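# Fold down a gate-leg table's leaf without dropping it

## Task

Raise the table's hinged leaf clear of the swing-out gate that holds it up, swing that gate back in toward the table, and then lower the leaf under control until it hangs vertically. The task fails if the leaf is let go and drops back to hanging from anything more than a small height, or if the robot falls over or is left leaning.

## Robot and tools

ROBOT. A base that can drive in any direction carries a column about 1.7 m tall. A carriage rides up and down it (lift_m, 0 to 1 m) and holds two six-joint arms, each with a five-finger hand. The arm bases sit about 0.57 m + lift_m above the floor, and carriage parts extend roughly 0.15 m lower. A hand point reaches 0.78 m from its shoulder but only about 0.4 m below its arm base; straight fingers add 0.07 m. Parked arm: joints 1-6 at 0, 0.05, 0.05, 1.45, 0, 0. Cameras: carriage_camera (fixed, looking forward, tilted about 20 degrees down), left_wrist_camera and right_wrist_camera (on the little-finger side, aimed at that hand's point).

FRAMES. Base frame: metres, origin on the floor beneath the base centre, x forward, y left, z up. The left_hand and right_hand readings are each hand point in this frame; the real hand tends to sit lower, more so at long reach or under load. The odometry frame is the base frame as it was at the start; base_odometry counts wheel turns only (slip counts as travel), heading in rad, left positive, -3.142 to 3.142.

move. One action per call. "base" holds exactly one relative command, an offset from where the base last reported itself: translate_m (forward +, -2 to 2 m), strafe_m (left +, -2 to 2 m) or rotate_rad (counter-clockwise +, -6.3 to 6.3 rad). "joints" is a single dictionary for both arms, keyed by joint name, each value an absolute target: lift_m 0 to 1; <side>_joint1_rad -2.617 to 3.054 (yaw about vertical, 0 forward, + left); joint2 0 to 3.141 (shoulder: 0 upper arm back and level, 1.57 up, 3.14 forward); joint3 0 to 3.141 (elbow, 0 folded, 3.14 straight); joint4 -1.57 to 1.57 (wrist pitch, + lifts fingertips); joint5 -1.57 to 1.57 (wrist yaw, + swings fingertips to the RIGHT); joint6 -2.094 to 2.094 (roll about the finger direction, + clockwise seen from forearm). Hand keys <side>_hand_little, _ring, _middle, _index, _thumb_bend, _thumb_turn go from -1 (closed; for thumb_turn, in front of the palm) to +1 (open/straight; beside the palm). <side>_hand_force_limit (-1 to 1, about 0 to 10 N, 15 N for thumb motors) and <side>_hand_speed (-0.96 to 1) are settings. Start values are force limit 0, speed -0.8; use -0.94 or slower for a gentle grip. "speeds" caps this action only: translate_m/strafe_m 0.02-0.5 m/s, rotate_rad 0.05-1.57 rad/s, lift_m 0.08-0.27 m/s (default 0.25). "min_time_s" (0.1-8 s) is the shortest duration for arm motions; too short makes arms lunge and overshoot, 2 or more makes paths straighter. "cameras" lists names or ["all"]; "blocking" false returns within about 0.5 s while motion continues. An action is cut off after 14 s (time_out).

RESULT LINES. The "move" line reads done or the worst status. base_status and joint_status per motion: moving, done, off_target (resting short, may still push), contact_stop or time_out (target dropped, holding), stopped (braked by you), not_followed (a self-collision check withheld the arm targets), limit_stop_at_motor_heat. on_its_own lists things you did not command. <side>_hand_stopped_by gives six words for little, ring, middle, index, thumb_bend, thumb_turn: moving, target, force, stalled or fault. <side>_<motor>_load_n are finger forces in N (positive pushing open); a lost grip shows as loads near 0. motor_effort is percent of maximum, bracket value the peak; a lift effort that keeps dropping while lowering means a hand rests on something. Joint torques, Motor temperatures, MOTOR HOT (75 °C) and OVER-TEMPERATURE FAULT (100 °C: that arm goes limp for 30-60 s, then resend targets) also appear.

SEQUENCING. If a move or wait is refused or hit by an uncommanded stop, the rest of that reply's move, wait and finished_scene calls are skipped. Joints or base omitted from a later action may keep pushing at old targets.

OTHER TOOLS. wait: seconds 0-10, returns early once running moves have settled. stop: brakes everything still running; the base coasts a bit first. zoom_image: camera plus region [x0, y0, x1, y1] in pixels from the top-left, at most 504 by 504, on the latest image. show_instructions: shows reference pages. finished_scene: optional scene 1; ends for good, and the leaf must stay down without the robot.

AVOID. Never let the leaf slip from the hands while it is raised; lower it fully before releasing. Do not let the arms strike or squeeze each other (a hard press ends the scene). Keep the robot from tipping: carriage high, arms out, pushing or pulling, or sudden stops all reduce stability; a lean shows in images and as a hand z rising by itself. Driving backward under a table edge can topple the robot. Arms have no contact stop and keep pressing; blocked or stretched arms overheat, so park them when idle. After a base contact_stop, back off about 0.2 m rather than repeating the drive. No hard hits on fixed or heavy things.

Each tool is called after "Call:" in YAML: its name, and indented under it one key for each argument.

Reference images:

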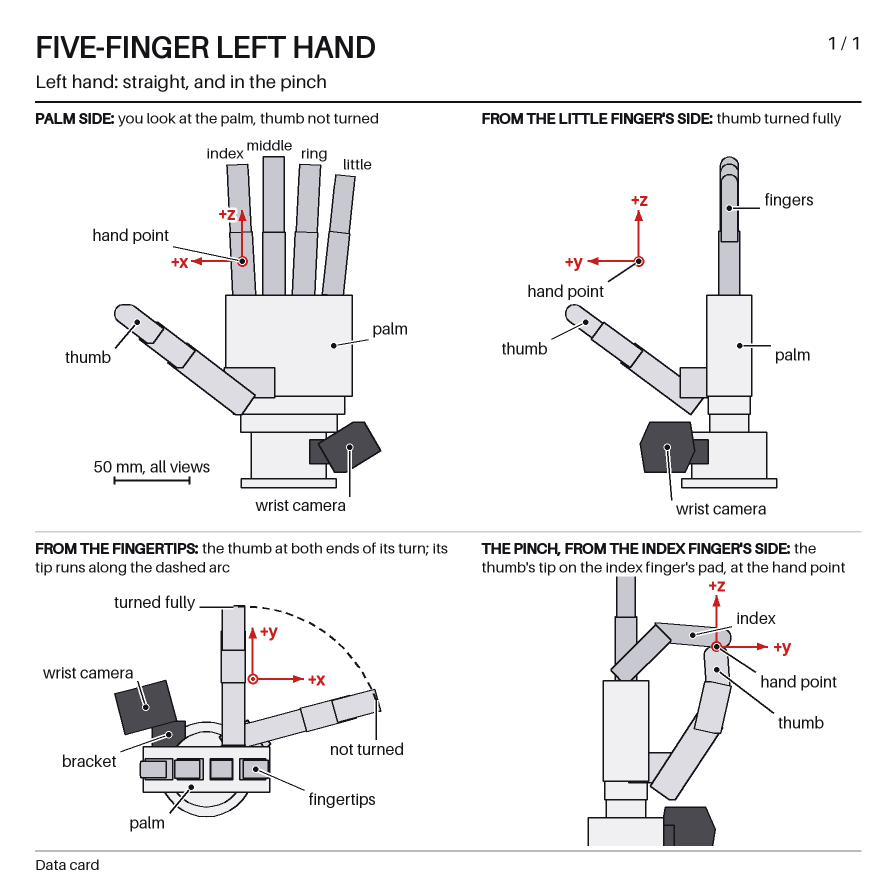

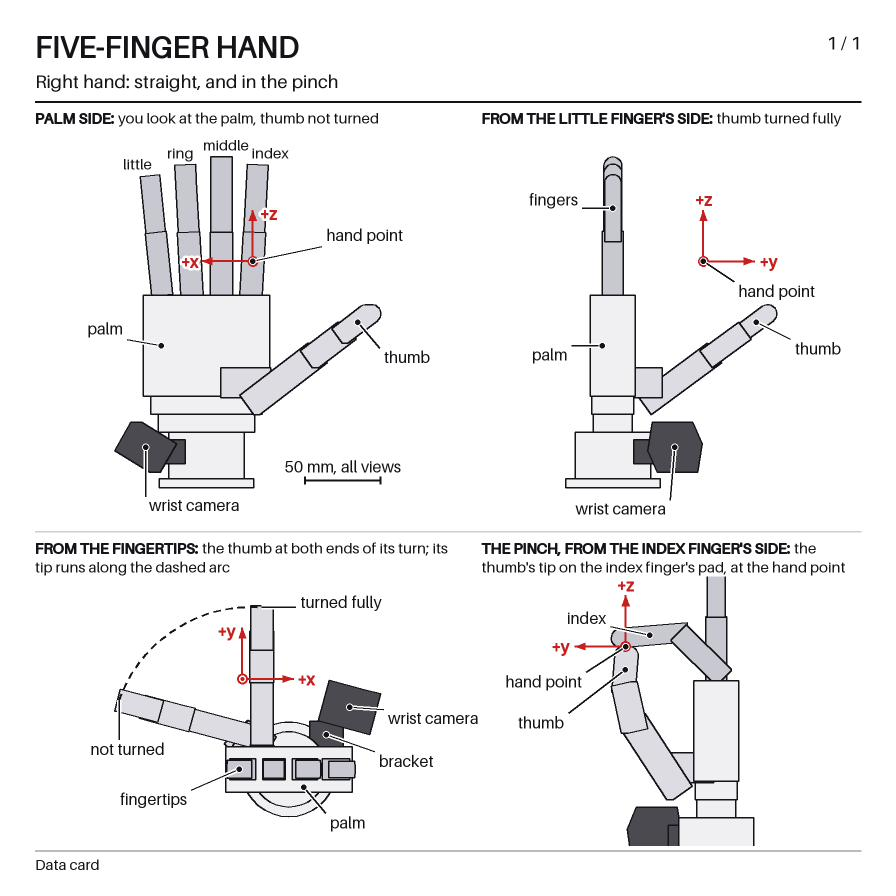

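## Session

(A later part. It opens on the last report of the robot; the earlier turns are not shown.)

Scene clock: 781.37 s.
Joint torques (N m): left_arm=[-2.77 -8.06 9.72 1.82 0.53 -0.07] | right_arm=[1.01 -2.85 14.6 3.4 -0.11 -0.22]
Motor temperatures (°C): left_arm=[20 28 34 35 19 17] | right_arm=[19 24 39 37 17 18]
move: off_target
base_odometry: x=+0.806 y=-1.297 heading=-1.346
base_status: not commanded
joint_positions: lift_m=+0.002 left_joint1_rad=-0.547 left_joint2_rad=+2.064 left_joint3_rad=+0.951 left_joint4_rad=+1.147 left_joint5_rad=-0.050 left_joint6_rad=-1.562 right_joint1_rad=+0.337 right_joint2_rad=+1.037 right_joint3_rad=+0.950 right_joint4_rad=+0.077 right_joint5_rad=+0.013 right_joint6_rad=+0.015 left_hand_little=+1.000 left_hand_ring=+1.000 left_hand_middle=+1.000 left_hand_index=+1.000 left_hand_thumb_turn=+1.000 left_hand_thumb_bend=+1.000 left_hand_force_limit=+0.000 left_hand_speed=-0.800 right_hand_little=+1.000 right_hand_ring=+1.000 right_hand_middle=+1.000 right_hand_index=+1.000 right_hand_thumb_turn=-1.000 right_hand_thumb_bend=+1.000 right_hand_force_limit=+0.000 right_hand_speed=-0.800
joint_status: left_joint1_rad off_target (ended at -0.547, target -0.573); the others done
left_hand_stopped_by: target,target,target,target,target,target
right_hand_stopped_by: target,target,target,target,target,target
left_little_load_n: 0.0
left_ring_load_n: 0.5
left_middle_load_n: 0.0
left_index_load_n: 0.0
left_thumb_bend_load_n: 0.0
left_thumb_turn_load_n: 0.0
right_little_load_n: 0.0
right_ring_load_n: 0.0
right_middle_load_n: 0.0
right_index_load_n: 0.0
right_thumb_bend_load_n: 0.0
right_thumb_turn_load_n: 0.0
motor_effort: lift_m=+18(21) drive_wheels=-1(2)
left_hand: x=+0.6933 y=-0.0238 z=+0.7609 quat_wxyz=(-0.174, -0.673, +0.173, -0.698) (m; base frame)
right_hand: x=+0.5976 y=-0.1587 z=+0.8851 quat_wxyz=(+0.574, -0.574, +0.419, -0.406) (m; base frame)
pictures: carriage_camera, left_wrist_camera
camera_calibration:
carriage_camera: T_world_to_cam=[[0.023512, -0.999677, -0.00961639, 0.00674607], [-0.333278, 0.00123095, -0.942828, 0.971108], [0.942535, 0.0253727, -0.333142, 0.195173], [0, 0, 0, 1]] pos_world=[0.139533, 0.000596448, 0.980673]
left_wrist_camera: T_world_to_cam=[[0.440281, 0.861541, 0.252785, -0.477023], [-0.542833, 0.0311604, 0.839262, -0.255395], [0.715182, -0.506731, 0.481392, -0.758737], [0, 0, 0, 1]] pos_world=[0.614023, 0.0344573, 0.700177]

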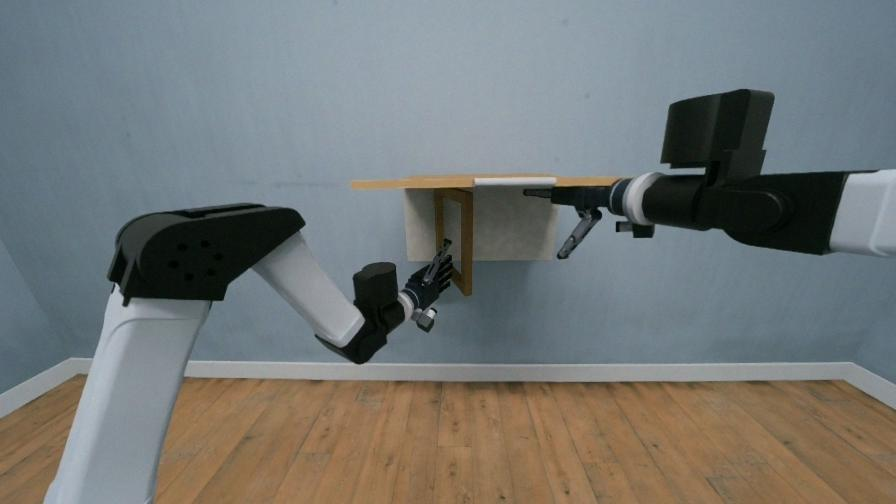

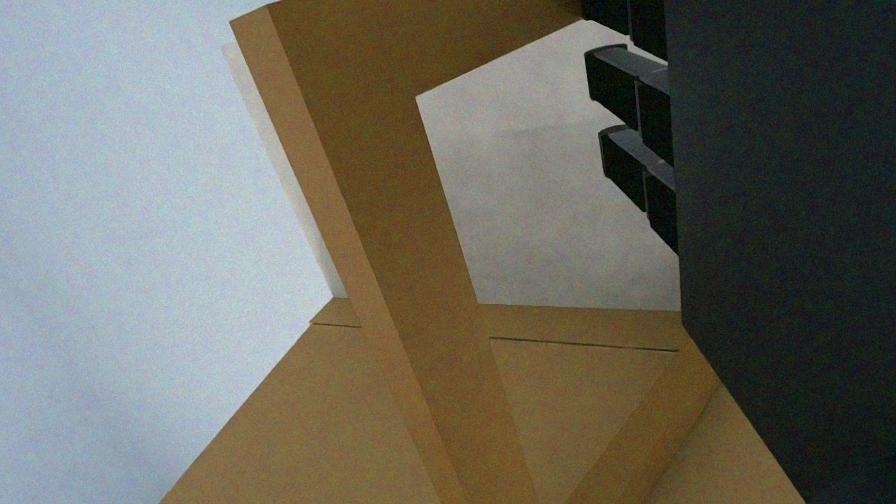

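Call:
move:
  joints: {"left_joint1_rad": -0.64, "left_joint2_rad": 2.24, "left_joint3_rad": 1.26, "left_joint4_rad": 1.02}
  min_time_s: 2
  cameras: ["carriage_camera", "left_wrist_camera"]

Scene clock: 793.47 s.
Joint torques (N m): left_arm=[-2.14 -9.28 10.54 1.76 0.53 -0.06] | right_arm=[1.03 -2.89 14.61 3.4 -0.11 -0.22]
move: done
base_odometry: x=+0.806 y=-1.297 heading=-1.346
base_status: not commanded
joint_positions: lift_m=+0.002 left_joint1_rad=-0.621 left_joint2_rad=+2.218 left_joint3_rad=+1.232 left_joint4_rad=+1.033 left_joint5_rad=-0.050 left_joint6_rad=-1.562 right_joint1_rad=+0.337 right_joint2_rad=+1.037 right_joint3_rad=+0.950 right_joint4_rad=+0.077 right_joint5_rad=+0.013 right_joint6_rad=+0.015 left_hand_little=+1.000 left_hand_ring=+1.000 left_hand_middle=+1.000 left_hand_index=+1.000 left_hand_thumb_turn=+1.000 left_hand_thumb_bend=+1.000 left_hand_force_limit=+0.000 left_hand_speed=-0.800 right_hand_little=+1.000 right_hand_ring=+1.000 right_hand_middle=+1.000 right_hand_index=+1.000 right_hand_thumb_turn=-1.000 right_hand_thumb_bend=+1.000 right_hand_force_limit=+0.000 right_hand_speed=-0.800
joint_status: all done
left_hand_stopped_by: target,target,target,target,target,target
right_hand_stopped_by: target,target,target,target,target,target
left_little_load_n: -0.5
left_ring_load_n: 0.0
left_middle_load_n: 0.0
left_index_load_n: 0.0
left_thumb_bend_load_n: 0.0
left_thumb_turn_load_n: 0.0
right_little_load_n: 0.0
right_ring_load_n: 0.0
right_middle_load_n: 0.0
right_index_load_n: -0.5
right_thumb_bend_load_n: 0.0
right_thumb_turn_load_n: -0.5
motor_effort: lift_m=+16(21) drive_wheels=-1(2)
left_hand: x=+0.7127 y=-0.0906 z=+0.7648 quat_wxyz=(-0.202, -0.661, +0.197, -0.695) (m; base frame)
right_hand: x=+0.5976 y=-0.1587 z=+0.8851 quat_wxyz=(+0.574, -0.574, +0.419, -0.406) (m; base frame)
pictures: carriage_camera, left_wrist_camera
camera_calibration:
carriage_camera: T_world_to_cam=[[0.023512, -0.999677, -0.00961639, 0.00674607], [-0.333278, 0.00123095, -0.942828, 0.971108], [0.942535, 0.0253727, -0.333142, 0.195173], [0, 0, 0, 1]] pos_world=[0.139533, 0.000596448, 0.980673]
left_wrist_camera: T_world_to_cam=[[0.500322, 0.828425, 0.251773, -0.47407], [-0.548057, 0.0778905, 0.832806, -0.233166], [0.670307, -0.554657, 0.492995, -0.789489], [0, 0, 0, 1]] pos_world=[0.6386, -0.0270029, 0.702754]

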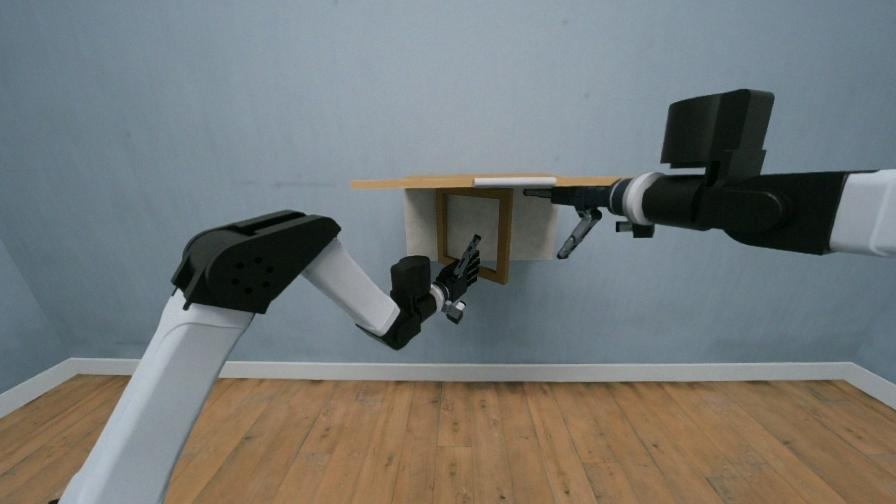

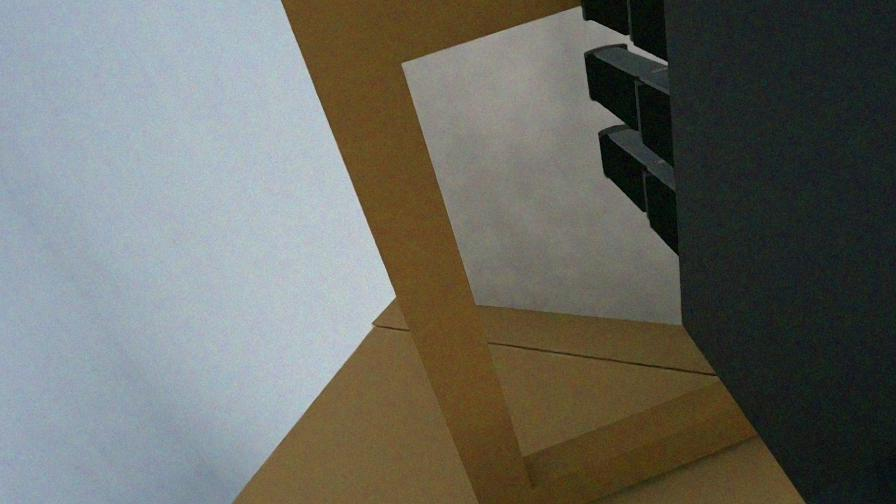

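Call:
move:
  joints: {"left_joint1_rad": -0.63, "left_joint2_rad": 2.42, "left_joint3_rad": 1.60, "left_joint4_rad": 0.87}
  min_time_s: 2
  cameras: ["carriage_camera"]

Call:
move:
  joints: {"left_joint1_rad": -0.56, "left_joint2_rad": 2.594, "left_joint3_rad": 1.95, "left_joint4_rad": 0.70}
  min_time_s: 2
  cameras: ["carriage_camera", "left_wrist_camera"]

Scene clock: 800.97 s.
Joint torques (N m): left_arm=[-1.16 -10.74 11.37 1.78 0.3 -0.07] | right_arm=[1.05 -2.84 14.64 3.41 -0.11 -0.23]
move: done
base_odometry: x=+0.806 y=-1.297 heading=-1.346
base_status: not commanded
joint_positions: lift_m=+0.002 left_joint1_rad=-0.622 left_joint2_rad=+2.396 left_joint3_rad=+1.571 left_joint4_rad=+0.882 left_joint5_rad=-0.026 left_joint6_rad=-1.562 right_joint1_rad=+0.337 right_joint2_rad=+1.037 right_joint3_rad=+0.950 right_joint4_rad=+0.077 right_joint5_rad=+0.013 right_joint6_rad=+0.015 left_hand_little=+1.000 left_hand_ring=+1.000 left_hand_middle=+1.000 left_hand_index=+1.000 left_hand_thumb_turn=+1.000 left_hand_thumb_bend=+1.000 left_hand_force_limit=+0.000 left_hand_speed=-0.800 right_hand_little=+1.000 right_hand_ring=+1.000 right_hand_middle=+1.000 right_hand_index=+1.000 right_hand_thumb_turn=-1.000 right_hand_thumb_bend=+1.000 right_hand_force_limit=+0.000 right_hand_speed=-0.800
joint_status: all done
left_hand_stopped_by: target,target,target,target,target,target
right_hand_stopped_by: target,target,target,target,target,target
left_little_load_n: 0.0
left_ring_load_n: 0.0
left_middle_load_n: 0.0
left_index_load_n: 0.0
left_thumb_bend_load_n: 0.5
left_thumb_turn_load_n: 0.0
right_little_load_n: 0.0
right_ring_load_n: 0.0
right_middle_load_n: 0.0
right_index_load_n: 0.0
right_thumb_bend_load_n: 0.0
right_thumb_turn_load_n: 0.0
motor_effort: lift_m=+19(21) drive_wheels=-1(2)
left_hand: x=+0.7570 y=-0.1285 z=+0.7672 quat_wxyz=(-0.211, -0.656, +0.204, -0.696) (m; base frame)
right_hand: x=+0.5976 y=-0.1587 z=+0.8851 quat_wxyz=(+0.574, -0.574, +0.419, -0.406) (m; base frame)
pictures: carriage_camera
camera_calibration:
carriage_camera: T_world_to_cam=[[0.023512, -0.999677, -0.00961639, 0.00674607], [-0.333278, 0.00123095, -0.942828, 0.971108], [0.942535, 0.0253727, -0.333142, 0.195173], [0, 0, 0, 1]] pos_world=[0.139533, 0.000596448, 0.980673]

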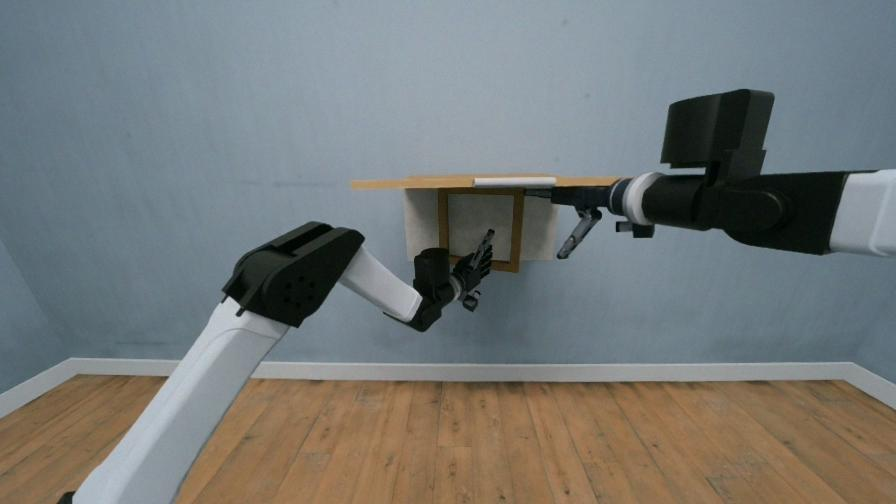

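Scene clock: 803.27 s.
Joint torques (N m): left_arm=[1.51 -12.04 12.03 1.83 -0.21 -0.04] | right_arm=[1.03 -2.86 14.6 3.41 -0.11 -0.22]
move: off_target
base_odometry: x=+0.806 y=-1.297 heading=-1.346
base_status: not commanded
joint_positions: lift_m=+0.002 left_joint1_rad=-0.581 left_joint2_rad=+2.569 left_joint3_rad=+1.920 left_joint4_rad=+0.705 left_joint5_rad=+0.025 left_joint6_rad=-1.563 right_joint1_rad=+0.337 right_joint2_rad=+1.037 right_joint3_rad=+0.950 right_joint4_rad=+0.077 right_joint5_rad=+0.013 right_joint6_rad=+0.015 left_hand_little=+1.000 left_hand_ring=+1.000 left_hand_middle=+1.000 left_hand_index=+1.000 left_hand_thumb_turn=+1.000 left_hand_thumb_bend=+1.000 left_hand_force_limit=+0.000 left_hand_speed=-0.800 right_hand_little=+1.000 right_hand_ring=+1.000 right_hand_middle=+1.000 right_hand_index=+1.000 right_hand_thumb_turn=-1.000 right_hand_thumb_bend=+1.000 right_hand_force_limit=+0.000 right_hand_speed=-0.800
joint_status: left_joint1_rad off_target (ended at -0.581, target -0.560); the others done
left_hand_stopped_by: target,target,target,target,target,target
right_hand_stopped_by: target,target,target,target,target,target
left_little_load_n: 0.0
left_ring_load_n: -1.5
left_middle_load_n: 0.0
left_index_load_n: 0.0
left_thumb_bend_load_n: 0.0
left_thumb_turn_load_n: 0.0
right_little_load_n: 0.0
right_ring_load_n: 0.0
right_middle_load_n: 0.0
right_index_load_n: 0.0
right_thumb_bend_load_n: 0.0
right_thumb_turn_load_n: 0.0
motor_effort: lift_m=+20(21) drive_wheels=-1(2)
left_hand: x=+0.8080 y=-0.1400 z=+0.7699 quat_wxyz=(-0.214, -0.655, +0.208, -0.695) (m; base frame)
right_hand: x=+0.5976 y=-0.1587 z=+0.8851 quat_wxyz=(+0.574, -0.574, +0.419, -0.406) (m; base frame)
pictures: carriage_camera, left_wrist_camera
camera_calibration:
carriage_camera: T_world_to_cam=[[0.023512, -0.999677, -0.00961639, 0.00674607], [-0.333278, 0.00123095, -0.942828, 0.971108], [0.942535, 0.0253727, -0.333142, 0.195173], [0, 0, 0, 1]] pos_world=[0.139533, 0.000596448, 0.980673]
left_wrist_camera: T_world_to_cam=[[0.526504, 0.811518, 0.253439, -0.506938], [-0.55151, 0.0991473, 0.828255, -0.172072], [0.647016, -0.575854, 0.499762, -0.872685], [0, 0, 0, 1]] pos_world=[0.736647, -0.0740897, 0.707132]

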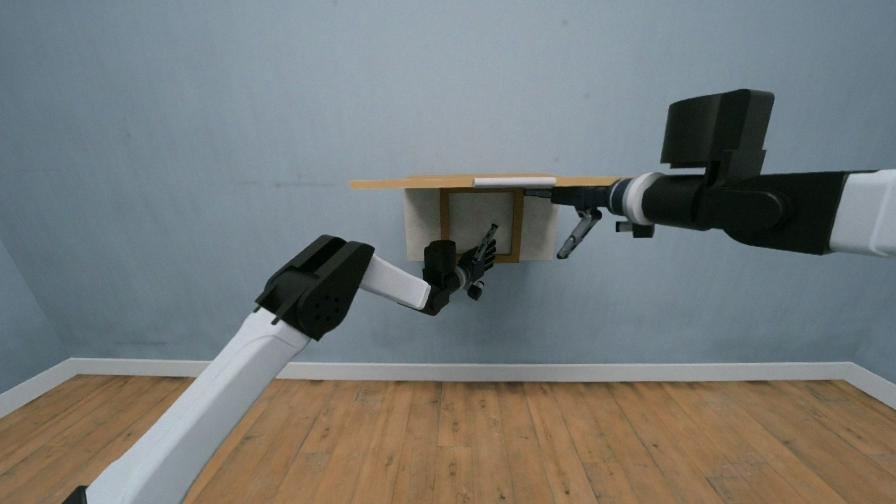

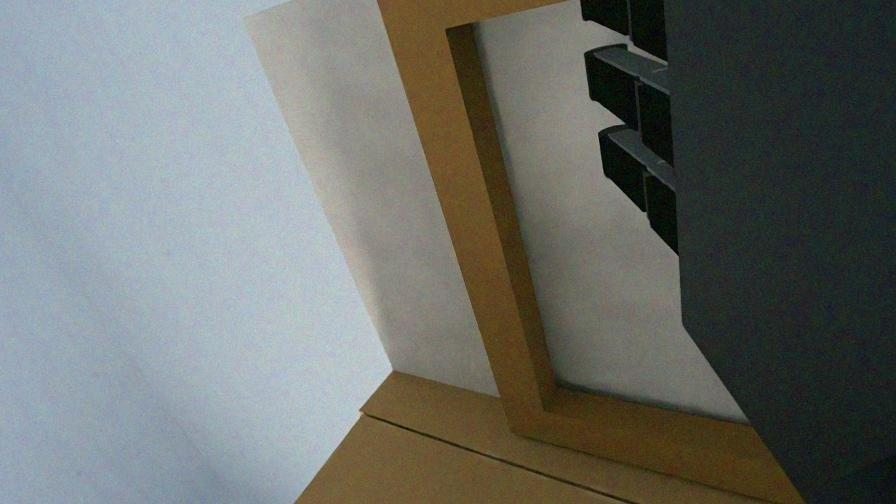

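Call:
zoom_image:
  camera: "carriage_camera"
  region: [380, 160, 580, 300]

Scaled by 2.520.

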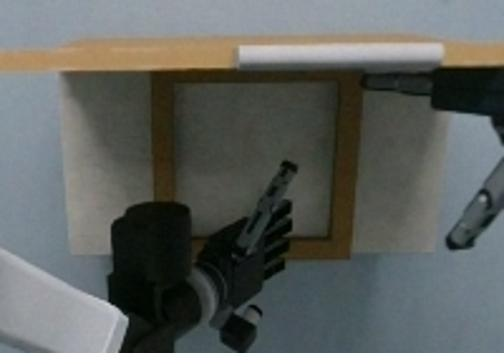

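Call:
move:
  joints: {"left_joint1_rad": -0.50, "left_joint2_rad": 2.67, "left_joint3_rad": 2.09, "left_joint4_rad": 0.62}
  min_time_s: 2
  cameras: ["carriage_camera", "left_wrist_camera"]

Call:
zoom_image:
  camera: "carriage_camera"
  region: [380, 160, 580, 300]

Scene clock: 825.83 s.
Joint torques (N m): left_arm=[4.41 -11.26 13.83 1.65 -1.46 0.04] | right_arm=[1.01 -2.84 14.63 3.37 -0.11 -0.22]
Motor temperatures (°C): left_arm=[21 37 42 35 20 17] | right_arm=[18 24 45 42 17 18]
move: off_target
base_odometry: x=+0.806 y=-1.297 heading=-1.346
base_status: not commanded
joint_positions: lift_m=+0.002 left_joint1_rad=-0.552 left_joint2_rad=+2.633 left_joint3_rad=+2.043 left_joint4_rad=+0.642 left_joint5_rad=+0.150 left_joint6_rad=-1.570 right_joint1_rad=+0.337 right_joint2_rad=+1.037 right_joint3_rad=+0.950 right_joint4_rad=+0.077 right_joint5_rad=+0.013 right_joint6_rad=+0.015 left_hand_little=+1.000 left_hand_ring=+0.999 left_hand_middle=+1.000 left_hand_index=+1.000 left_hand_thumb_turn=+1.000 left_hand_thumb_bend=+1.000 left_hand_force_limit=+0.000 left_hand_speed=-0.800 right_hand_little=+1.000 right_hand_ring=+1.000 right_hand_middle=+1.000 right_hand_index=+1.000 right_hand_thumb_turn=-1.000 right_hand_thumb_bend=+1.000 right_hand_force_limit=+0.000 right_hand_speed=-0.800
joint_status: left_joint1_rad off_target (ended at -0.552, target -0.500); the others done
left_hand_stopped_by: target,target,target,target,target,target
right_hand_stopped_by: target,target,target,target,target,target
left_little_load_n: 0.0
left_ring_load_n: -6.0
left_middle_load_n: 0.0
left_index_load_n: 0.0
left_thumb_bend_load_n: 0.0
left_thumb_turn_load_n: 0.0
right_little_load_n: 0.0
right_ring_load_n: 0.0
right_middle_load_n: 0.0
right_index_load_n: -0.5
right_thumb_bend_load_n: 0.0
right_thumb_turn_load_n: 0.0
motor_effort: lift_m=+19(22) drive_wheels=+3(4)
left_hand: x=+0.8129 y=-0.1451 z=+0.7686 quat_wxyz=(-0.247, -0.645, +0.239, -0.682) (m; base frame)
right_hand: x=+0.5976 y=-0.1587 z=+0.8851 quat_wxyz=(+0.574, -0.574, +0.419, -0.406) (m; base frame)
pictures: carriage_camera, left_wrist_camera
camera_calibration:
carriage_camera: T_world_to_cam=[[0.023512, -0.999677, -0.00961639, 0.00674607], [-0.333278, 0.00123095, -0.942828, 0.971108], [0.942535, 0.0253727, -0.333142, 0.195173], [0, 0, 0, 1]] pos_world=[0.139533, 0.000596448, 0.980673]
left_wrist_camera: T_world_to_cam=[[0.602957, 0.756544, 0.25315, -0.575027], [-0.536617, 0.149808, 0.830421, -0.174073], [0.590326, -0.636553, 0.496302, -0.838239], [0, 0, 0, 1]] pos_world=[0.748141, -0.0724729, 0.706142]

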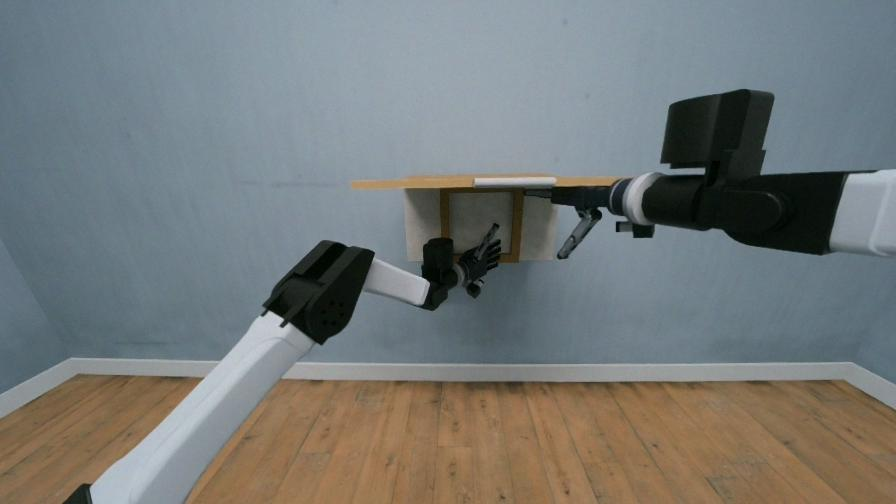

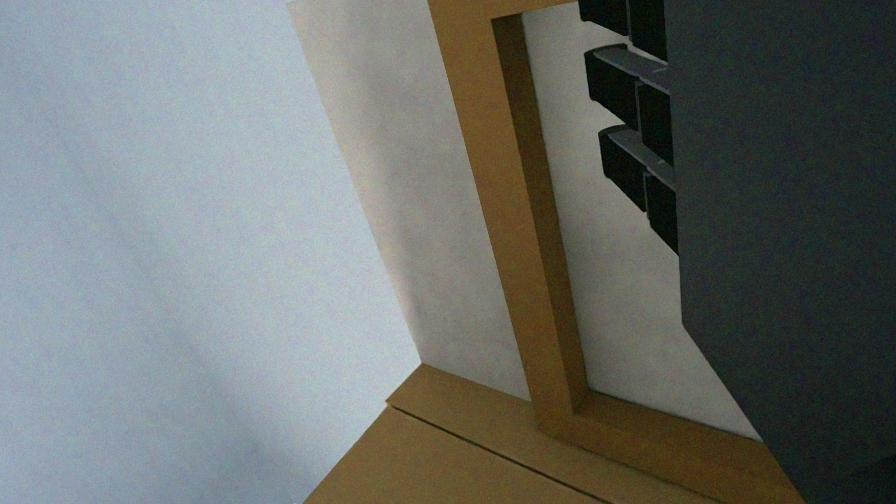

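Scaled by 2.520.

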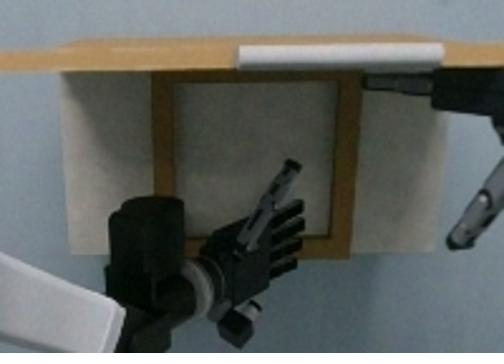

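Call:
move:
  joints: {"left_joint1_rad": -0.52, "left_joint2_rad": 2.2, "left_joint3_rad": 1.15, "left_joint4_rad": 1.09}
  min_time_s: 2

Call:
move:
  joints: {"left_joint1_rad": 0.12, "left_joint2_rad": 1.983, "left_joint3_rad": 0.66, "left_joint4_rad": 1.36}
  min_time_s: 2
  cameras: ["carriage_camera", "right_wrist_camera"]

Call:
zoom_image:
  camera: "carriage_camera"
  region: [380, 160, 580, 300]

Scene clock: 845.43 s.
Joint torques (N m): left_arm=[-0.95 -13.97 6.27 1.94 -0.08 0.05] | right_arm=[1.03 -2.92 14.64 3.39 -0.11 -0.23]
move: done
base_odometry: x=+0.806 y=-1.297 heading=-1.346
base_status: not commanded
joint_positions: lift_m=+0.002 left_joint1_rad=-0.514 left_joint2_rad=+2.233 left_joint3_rad=+1.161 left_joint4_rad=+1.085 left_joint5_rad=+0.012 left_joint6_rad=-1.570 right_joint1_rad=+0.337 right_joint2_rad=+1.038 right_joint3_rad=+0.950 right_joint4_rad=+0.077 right_joint5_rad=+0.013 right_joint6_rad=+0.015 left_hand_little=+1.000 left_hand_ring=+1.000 left_hand_middle=+1.000 left_hand_index=+1.000 left_hand_thumb_turn=+1.000 left_hand_thumb_bend=+1.000 left_hand_force_limit=+0.000 left_hand_speed=-0.800 right_hand_little=+1.000 right_hand_ring=+1.000 right_hand_middle=+1.000 right_hand_index=+1.000 right_hand_thumb_turn=-1.000 right_hand_thumb_bend=+1.000 right_hand_force_limit=+0.000 right_hand_speed=-0.800
joint_status: all done
left_hand_stopped_by: target,target,target,target,target,target
right_hand_stopped_by: target,target,target,target,target,target
left_little_load_n: 0.0
left_ring_load_n: 0.0
left_middle_load_n: 0.0
left_index_load_n: 0.0
left_thumb_bend_load_n: 0.0
left_thumb_turn_load_n: 0.0
right_little_load_n: 0.0
right_ring_load_n: 0.0
right_middle_load_n: 0.0
right_index_load_n: 0.0
right_thumb_bend_load_n: 0.0
right_thumb_turn_load_n: 0.0
motor_effort: lift_m=+20(21) drive_wheels=+2(3)
left_hand: x=+0.7353 y=-0.0394 z=+0.7377 quat_wxyz=(-0.185, -0.678, +0.183, -0.687) (m; base frame)
right_hand: x=+0.5976 y=-0.1587 z=+0.8850 quat_wxyz=(+0.574, -0.574, +0.419, -0.406) (m; base frame)
pictures: none

Scene clock: 847.73 s.
Joint torques (N m): left_arm=[0.13 -10.56 4.82 1.95 -0.03 0.04] | right_arm=[1.02 -2.97 14.64 3.4 -0.11 -0.23]
move: done
base_odometry: x=+0.806 y=-1.297 heading=-1.346
base_status: not commanded
joint_positions: lift_m=+0.002 left_joint1_rad=+0.115 left_joint2_rad=+2.010 left_joint3_rad=+0.670 left_joint4_rad=+1.356 left_joint5_rad=+0.006 left_joint6_rad=-1.570 right_joint1_rad=+0.337 right_joint2_rad=+1.038 right_joint3_rad=+0.950 right_joint4_rad=+0.077 right_joint5_rad=+0.013 right_joint6_rad=+0.015 left_hand_little=+1.000 left_hand_ring=+1.000 left_hand_middle=+1.000 left_hand_index=+1.000 left_hand_thumb_turn=+1.000 left_hand_thumb_bend=+1.000 left_hand_force_limit=+0.000 left_hand_speed=-0.800 right_hand_little=+1.000 right_hand_ring=+1.000 right_hand_middle=+1.000 right_hand_index=+1.000 right_hand_thumb_turn=-1.000 right_hand_thumb_bend=+1.000 right_hand_force_limit=+0.000 right_hand_speed=-0.800
joint_status: all done
left_hand_stopped_by: target,target,target,target,target,target
right_hand_stopped_by: target,target,target,target,target,target
left_little_load_n: 0.0
left_ring_load_n: 0.0
left_middle_load_n: 0.0
left_index_load_n: 0.0
left_thumb_bend_load_n: 0.0
left_thumb_turn_load_n: 0.0
right_little_load_n: 0.0
right_ring_load_n: 0.0
right_middle_load_n: 0.0
right_index_load_n: 0.0
right_thumb_bend_load_n: 0.0
right_thumb_turn_load_n: 0.0
motor_effort: lift_m=+20(21) drive_wheels=+3(3)
left_hand: x=+0.7445 y=+0.3174 z=+0.7311 quat_wxyz=(+0.039, -0.701, -0.038, -0.712) (m; base frame)
right_hand: x=+0.5976 y=-0.1587 z=+0.8850 quat_wxyz=(+0.574, -0.574, +0.419, -0.406) (m; base frame)
pictures: carriage_camera, right_wrist_camera
camera_calibration:
carriage_camera: T_world_to_cam=[[0.023512, -0.999677, -0.00961639, 0.00674607], [-0.333278, 0.00123095, -0.942828, 0.971108], [0.942535, 0.0253727, -0.333142, 0.195173], [0, 0, 0, 1]] pos_world=[0.139533, 0.000596448, 0.980673]
right_wrist_camera: T_world_to_cam=[[0.0752215, -0.271284, -0.959555, 0.760655], [-0.764838, 0.601736, -0.230079, 0.754028], [0.639816, 0.751212, -0.162225, -0.00369819], [0, 0, 0, 1]] pos_world=[0.521858, -0.244594, 0.902776]

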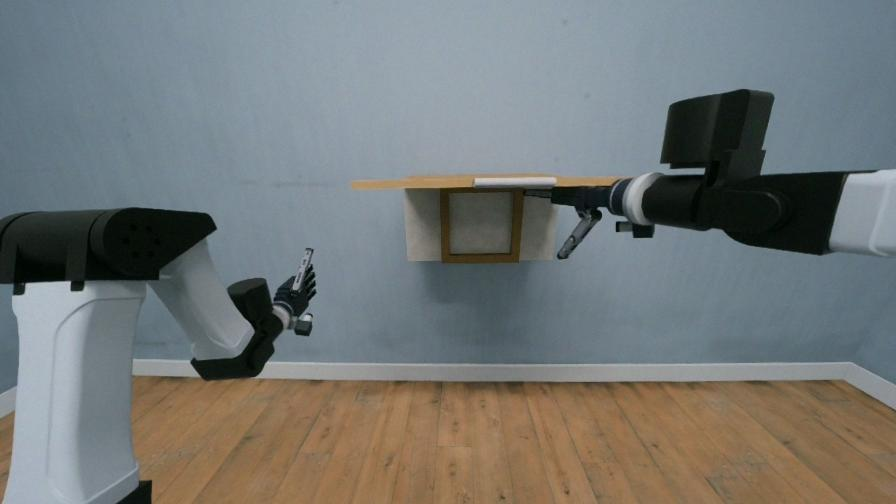

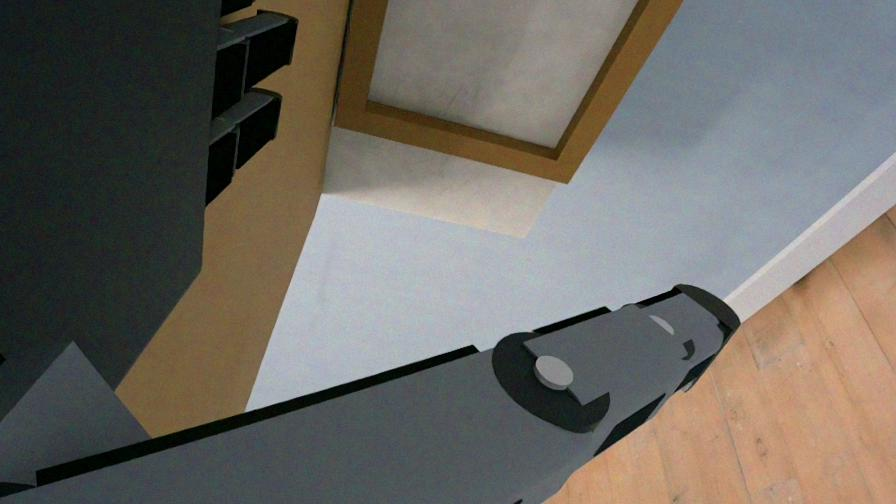

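Scaled by 2.520.

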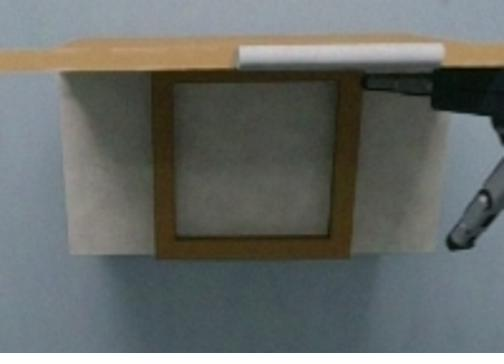

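Call:
move:
  joints: {"left_joint1_rad": 0.12, "left_joint2_rad": 0.05, "left_joint3_rad": 0.05, "left_joint4_rad": 1.45, "left_joint5_rad": 0, "left_joint6_rad": 0}
  min_time_s: 2.5

Call:
move:
  base: {"translate_m": -0.08}
  joints: {"lift_m": 0.1, "right_joint1_rad": 0.275, "right_joint2_rad": 1.351, "right_joint3_rad": 0.80, "right_joint4_rad": 0.64}
  speeds: {"translate_m": 0.05, "lift_m": 0.08}
  min_time_s: 2
  cameras: ["carriage_camera"]

Scene clock: 875.93 s.
Joint torques (N m): left_arm=[0.09 2.26 5.86 0.02 -0.04 0.17] | right_arm=[1.01 -2.99 14.64 3.38 -0.11 -0.23]
move: done
base_odometry: x=+0.806 y=-1.297 heading=-1.346
base_status: not commanded
joint_positions: lift_m=+0.002 left_joint1_rad=+0.115 left_joint2_rad=+0.060 left_joint3_rad=+0.060 left_joint4_rad=+1.443 left_joint5_rad=+0.006 left_joint6_rad=-0.010 right_joint1_rad=+0.337 right_joint2_rad=+1.038 right_joint3_rad=+0.950 right_joint4_rad=+0.077 right_joint5_rad=+0.013 right_joint6_rad=+0.015 left_hand_little=+1.000 left_hand_ring=+1.000 left_hand_middle=+1.000 left_hand_index=+1.000 left_hand_thumb_turn=+1.000 left_hand_thumb_bend=+1.000 left_hand_force_limit=+0.000 left_hand_speed=-0.800 right_hand_little=+1.000 right_hand_ring=+1.000 right_hand_middle=+1.000 right_hand_index=+1.000 right_hand_thumb_turn=-1.000 right_hand_thumb_bend=+1.000 right_hand_force_limit=+0.000 right_hand_speed=-0.800
joint_status: all done
left_hand_stopped_by: target,target,target,target,target,target
right_hand_stopped_by: target,target,target,target,target,target
left_little_load_n: 0.0
left_ring_load_n: 0.0
left_middle_load_n: -0.5
left_index_load_n: 0.0
left_thumb_bend_load_n: 0.0
left_thumb_turn_load_n: 0.0
right_little_load_n: 0.0
right_ring_load_n: 0.0
right_middle_load_n: 0.0
right_index_load_n: 0.0
right_thumb_bend_load_n: 0.0
right_thumb_turn_load_n: 0.0
motor_effort: lift_m=+20(21) drive_wheels=+2(3)
left_hand: x=+0.3250 y=+0.2980 z=+1.0159 quat_wxyz=(+0.741, -0.046, +0.045, -0.668) (m; base frame)
right_hand: x=+0.5978 y=-0.1586 z=+0.8847 quat_wxyz=(+0.574, -0.574, +0.419, -0.406) (m; base frame)
pictures: none

Scene clock: 878.23 s.
Joint torques (N m): left_arm=[0.09 2.37 6.39 0 -0.04 0.16] | right_arm=[-0.43 -5.11 8.73 3.49 -0.08 -0.28]
move: off_target
base_odometry: x=+0.789 y=-1.219 heading=-1.346
base_status: done
joint_positions: lift_m=+0.100 left_joint1_rad=+0.115 left_joint2_rad=+0.059 left_joint3_rad=+0.055 left_joint4_rad=+1.446 left_joint5_rad=+0.006 left_joint6_rad=-0.009 right_joint1_rad=+0.286 right_joint2_rad=+1.353 right_joint3_rad=+0.787 right_joint4_rad=+0.539 right_joint5_rad=+0.009 right_joint6_rad=+0.019 left_hand_little=+1.000 left_hand_ring=+1.000 left_hand_middle=+1.000 left_hand_index=+1.000 left_hand_thumb_turn=+1.000 left_hand_thumb_bend=+1.000 left_hand_force_limit=+0.000 left_hand_speed=-0.800 right_hand_little=+1.000 right_hand_ring=+1.000 right_hand_middle=+1.000 right_hand_index=+1.000 right_hand_thumb_turn=-1.000 right_hand_thumb_bend=+1.000 right_hand_force_limit=+0.000 right_hand_speed=-0.800
joint_status: right_joint4_rad off_target (ended at +0.539, target +0.640); the others done
left_hand_stopped_by: target,target,target,target,target,target
right_hand_stopped_by: target,target,target,target,target,target
left_little_load_n: 0.0
left_ring_load_n: 0.0
left_middle_load_n: 0.0
left_index_load_n: 0.0
left_thumb_bend_load_n: 0.0
left_thumb_turn_load_n: 0.0
right_little_load_n: 0.0
right_ring_load_n: 0.0
right_middle_load_n: 0.0
right_index_load_n: 0.0
right_thumb_bend_load_n: 0.0
right_thumb_turn_load_n: 0.0
motor_effort: lift_m=+23(29) drive_wheels=+3(9)
left_hand: x=+0.3254 y=+0.2981 z=+1.1122 quat_wxyz=(+0.742, -0.046, +0.045, -0.667) (m; base frame)
right_hand: x=+0.6679 y=-0.1581 z=+0.8898 quat_wxyz=(+0.561, -0.568, +0.437, -0.415) (m; base frame)
pictures: carriage_camera
camera_calibration:
carriage_camera: T_world_to_cam=[[0.023512, -0.999677, -0.00961639, 0.00768463], [-0.333278, 0.00123095, -0.942828, 1.06313], [0.942535, 0.0253727, -0.333142, 0.227688], [0, 0, 0, 1]] pos_world=[0.139533, 0.000596448, 1.07827]

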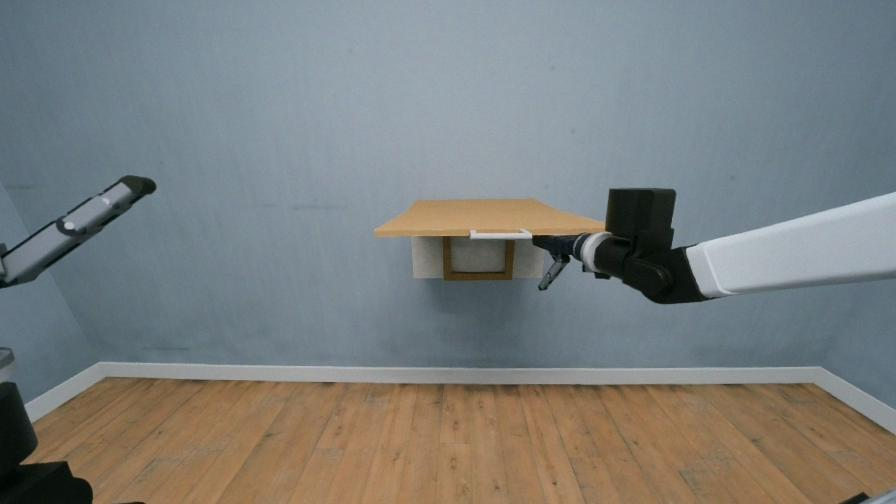

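Call:
move:
  base: {"translate_m": -0.07}
  joints: {"lift_m": 0.2, "right_joint1_rad": 0.24, "right_joint2_rad": 1.775, "right_joint3_rad": 0.82, "right_joint4_rad": 1.1}
  speeds: {"translate_m": 0.05, "lift_m": 0.08}
  min_time_s: 2
  cameras: ["carriage_camera"]

Call:
move:
  base: {"translate_m": -0.075}
  joints: {"lift_m": 0.3, "right_joint1_rad": 0.213, "right_joint2_rad": 2.248, "right_joint3_rad": 1.06, "right_joint4_rad": 1.32}
  speeds: {"translate_m": 0.05, "lift_m": 0.08}
  min_time_s: 2
  cameras: ["carriage_camera"]

Scene clock: 891.33 s.
Joint torques (N m): left_arm=[0.08 2.39 6.54 -0.02 -0.04 0.16] | right_arm=[-0.32 -8.06 9.85 3.86 -0.07 -0.28]
Motor temperatures (°C): left_arm=[21 34 36 32 20 17] | right_arm=[18 25 43 44 17 18]
move: off_target
base_odometry: x=+0.773 y=-1.151 heading=-1.346
base_status: done
joint_positions: lift_m=+0.200 left_joint1_rad=+0.115 left_joint2_rad=+0.058 left_joint3_rad=+0.054 left_joint4_rad=+1.447 left_joint5_rad=+0.006 left_joint6_rad=-0.009 right_joint1_rad=+0.250 right_joint2_rad=+1.781 right_joint3_rad=+0.784 right_joint4_rad=+0.969 right_joint5_rad=+0.009 right_joint6_rad=+0.019 left_hand_little=+1.000 left_hand_ring=+1.000 left_hand_middle=+1.000 left_hand_index=+1.000 left_hand_thumb_turn=+1.000 left_hand_thumb_bend=+1.000 left_hand_force_limit=+0.000 left_hand_speed=-0.800 right_hand_little=+1.000 right_hand_ring=+1.000 right_hand_middle=+1.000 right_hand_index=+1.000 right_hand_thumb_turn=-1.000 right_hand_thumb_bend=+1.000 right_hand_force_limit=+0.000 right_hand_speed=-0.800
joint_status: right_joint4_rad off_target (ended at +0.969, target +1.100); the others done
left_hand_stopped_by: target,target,target,target,target,target
right_hand_stopped_by: target,target,target,target,target,target
left_little_load_n: 0.0
left_ring_load_n: 0.0
left_middle_load_n: 0.0
left_index_load_n: 0.0
left_thumb_bend_load_n: 0.0
left_thumb_turn_load_n: 0.0
right_little_load_n: 0.0
right_ring_load_n: 0.0
right_middle_load_n: 0.0
right_index_load_n: -0.5
right_thumb_bend_load_n: 0.0
right_thumb_turn_load_n: 0.5
motor_effort: lift_m=+22(31) drive_wheels=-3(9)
left_hand: x=+0.3253 y=+0.2981 z=+1.2119 quat_wxyz=(+0.742, -0.046, +0.045, -0.667) (m; base frame)
right_hand: x=+0.7283 y=-0.1604 z=+0.8975 quat_wxyz=(+0.553, -0.560, +0.448, -0.425) (m; base frame)
pictures: carriage_camera
camera_calibration:
carriage_camera: T_world_to_cam=[[0.023512, -0.999677, -0.00961639, 0.00864627], [-0.333278, 0.00123095, -0.942828, 1.15741], [0.942535, 0.0253727, -0.333142, 0.261002], [0, 0, 0, 1]] pos_world=[0.139533, 0.000596448, 1.17827]

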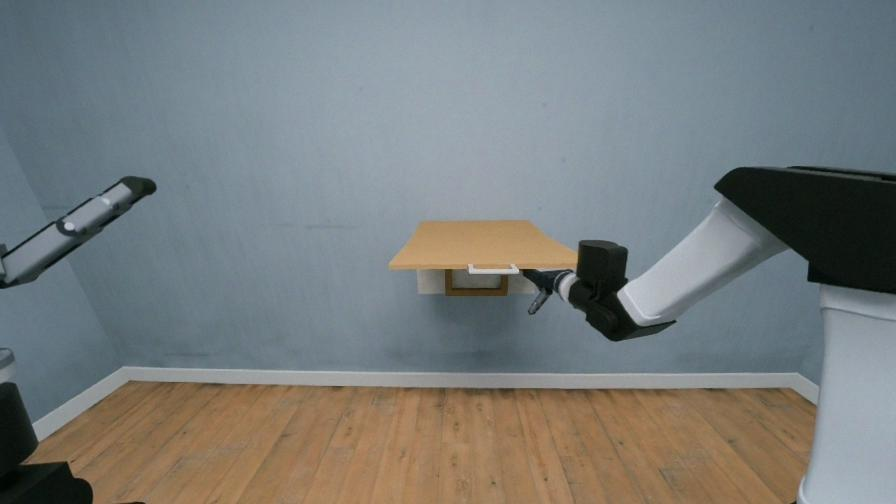

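Scene clock: 893.63 s.
Joint torques (N m): left_arm=[0.08 2.45 6.56 -0.02 -0.03 0.16] | right_arm=[-0.18 -10.45 10.37 3.62 -0.05 -0.26]
move: off_target
base_odometry: x=+0.756 y=-1.077 heading=-1.346
base_status: done
joint_positions: lift_m=+0.300 left_joint1_rad=+0.115 left_joint2_rad=+0.058 left_joint3_rad=+0.053 left_joint4_rad=+1.448 left_joint5_rad=+0.006 left_joint6_rad=-0.009 right_joint1_rad=+0.221 right_joint2_rad=+2.253 right_joint3_rad=+1.007 right_joint4_rad=+1.209 right_joint5_rad=+0.008 right_joint6_rad=+0.019 left_hand_little=+1.000 left_hand_ring=+1.000 left_hand_middle=+1.000 left_hand_index=+1.000 left_hand_thumb_turn=+1.000 left_hand_thumb_bend=+1.000 left_hand_force_limit=+0.000 left_hand_speed=-0.800 right_hand_little=+1.000 right_hand_ring=+1.000 right_hand_middle=+1.000 right_hand_index=+1.000 right_hand_thumb_turn=-1.000 right_hand_thumb_bend=+1.000 right_hand_force_limit=+0.000 right_hand_speed=-0.800
joint_status: right_joint4_rad off_target (ended at +1.208, target +1.320); the others done
left_hand_stopped_by: target,target,target,target,target,target
right_hand_stopped_by: target,target,target,target,target,target
left_little_load_n: 0.0
left_ring_load_n: 0.0
left_middle_load_n: 0.0
left_index_load_n: 0.0
left_thumb_bend_load_n: 0.0
left_thumb_turn_load_n: 0.5
right_little_load_n: 0.0
right_ring_load_n: -0.5
right_middle_load_n: 0.0
right_index_load_n: -0.5
right_thumb_bend_load_n: 0.0
right_thumb_turn_load_n: 0.0
motor_effort: lift_m=+23(28) drive_wheels=-1(9)
left_hand: x=+0.3254 y=+0.2981 z=+1.3118 quat_wxyz=(+0.742, -0.046, +0.045, -0.667) (m; base frame)
right_hand: x=+0.7936 y=-0.1613 z=+0.9019 quat_wxyz=(+0.544, -0.556, +0.457, -0.431) (m; base frame)
pictures: carriage_camera
camera_calibration:
carriage_camera: T_world_to_cam=[[0.023512, -0.999677, -0.00961639, 0.00960791], [-0.333278, 0.00123095, -0.942828, 1.25169], [0.942535, 0.0253727, -0.333142, 0.294316], [0, 0, 0, 1]] pos_world=[0.139533, 0.000596448, 1.27827]

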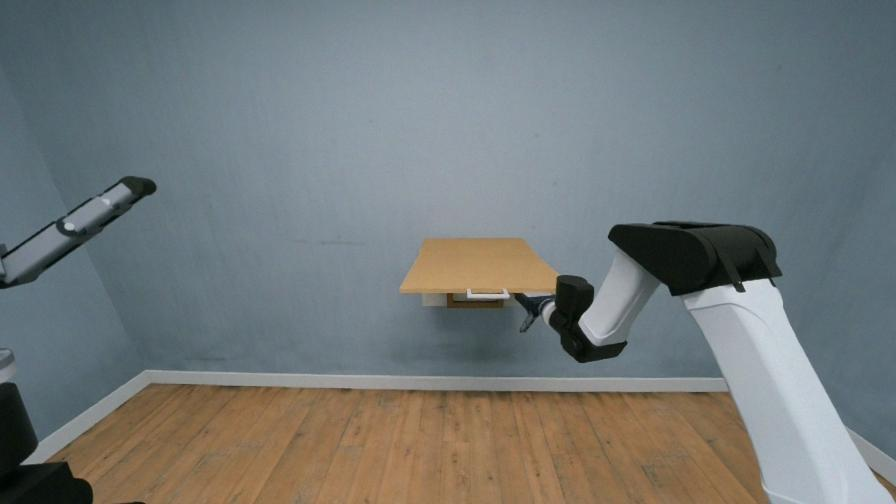

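Call:
move:
  base: {"translate_m": -0.085}
  joints: {"lift_m": 0.39, "right_joint1_rad": 0.192, "right_joint2_rad": 2.862, "right_joint3_rad": 1.6, "right_joint4_rad": 1.44}
  speeds: {"translate_m": 0.05, "lift_m": 0.08}
  min_time_s: 2.2
  cameras: ["carriage_camera", "right_wrist_camera"]

Scene clock: 911.20 s.
Joint torques (N m): left_arm=[0.09 2.43 6.6 -0.04 -0.04 0.16] | right_arm=[-0.16 -12.96 9.58 3.7 -0.06 -0.16]
Motor temperatures (°C): left_arm=[21 31 36 30 20 17] | right_arm=[18 31 40 44 17 18]
move: off_target
base_odometry: x=+0.737 y=-0.995 heading=-1.346
base_status: done
joint_positions: lift_m=+0.390 left_joint1_rad=+0.115 left_joint2_rad=+0.058 left_joint3_rad=+0.053 left_joint4_rad=+1.449 left_joint5_rad=+0.006 left_joint6_rad=-0.009 right_joint1_rad=+0.199 right_joint2_rad=+2.869 right_joint3_rad=+1.552 right_joint4_rad=+1.321 right_joint5_rad=+0.008 right_joint6_rad=+0.009 left_hand_little=+1.000 left_hand_ring=+1.000 left_hand_middle=+1.000 left_hand_index=+1.000 left_hand_thumb_turn=+1.000 left_hand_thumb_bend=+1.000 left_hand_force_limit=+0.000 left_hand_speed=-0.800 right_hand_little=+1.000 right_hand_ring=+1.000 right_hand_middle=+1.000 right_hand_index=+1.000 right_hand_thumb_turn=-1.000 right_hand_thumb_bend=+1.000 right_hand_force_limit=+0.000 right_hand_speed=-0.800
joint_status: right_joint4_rad off_target (ended at +1.321, target +1.440); the others done
left_hand_stopped_by: target,target,target,target,target,target
right_hand_stopped_by: target,target,target,target,target,target
left_little_load_n: 0.0
left_ring_load_n: 0.0
left_middle_load_n: 0.0
left_index_load_n: 0.0
left_thumb_bend_load_n: 0.0
left_thumb_turn_load_n: 0.0
right_little_load_n: 0.0
right_ring_load_n: 0.0
right_middle_load_n: 0.0
right_index_load_n: 0.0
right_thumb_bend_load_n: 0.0
right_thumb_turn_load_n: 0.0
motor_effort: lift_m=+23(30) drive_wheels=-1(8)
left_hand: x=+0.3252 y=+0.2981 z=+1.4017 quat_wxyz=(+0.742, -0.046, +0.044, -0.667) (m; base frame)
right_hand: x=+0.8704 y=-0.1591 z=+0.8595 quat_wxyz=(+0.548, -0.543, +0.451, -0.448) (m; base frame)
pictures: carriage_camera, right_wrist_camera
camera_calibration:
carriage_camera: T_world_to_cam=[[0.023512, -0.999677, -0.00961639, 0.0104734], [-0.333278, 0.00123095, -0.942828, 1.33655], [0.942535, 0.0253727, -0.333142, 0.324299], [0, 0, 0, 1]] pos_world=[0.139533, 0.000596448, 1.36827]
right_wrist_camera: T_world_to_cam=[[0.0533849, -0.281419, -0.958099, 0.731833], [-0.674911, 0.696974, -0.242325, 0.904456], [0.735965, 0.659568, -0.152725, -0.288405], [0, 0, 0, 1]] pos_world=[0.783615, -0.234209, 0.876294]

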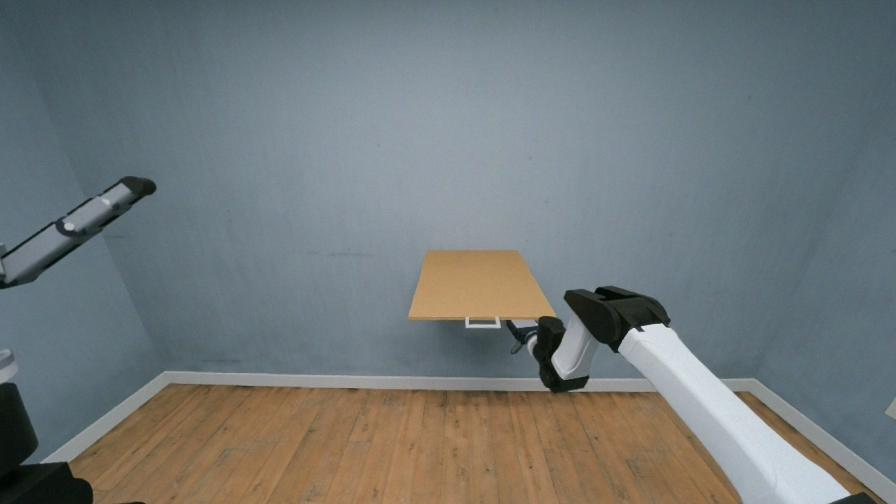

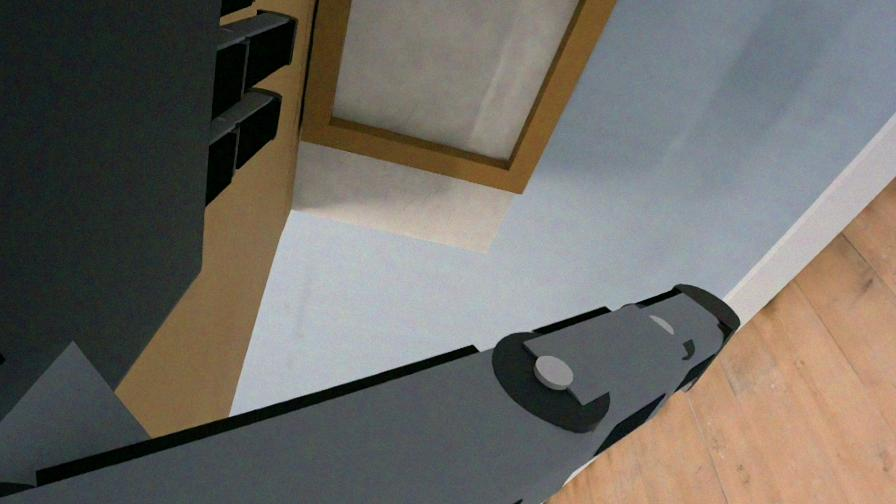

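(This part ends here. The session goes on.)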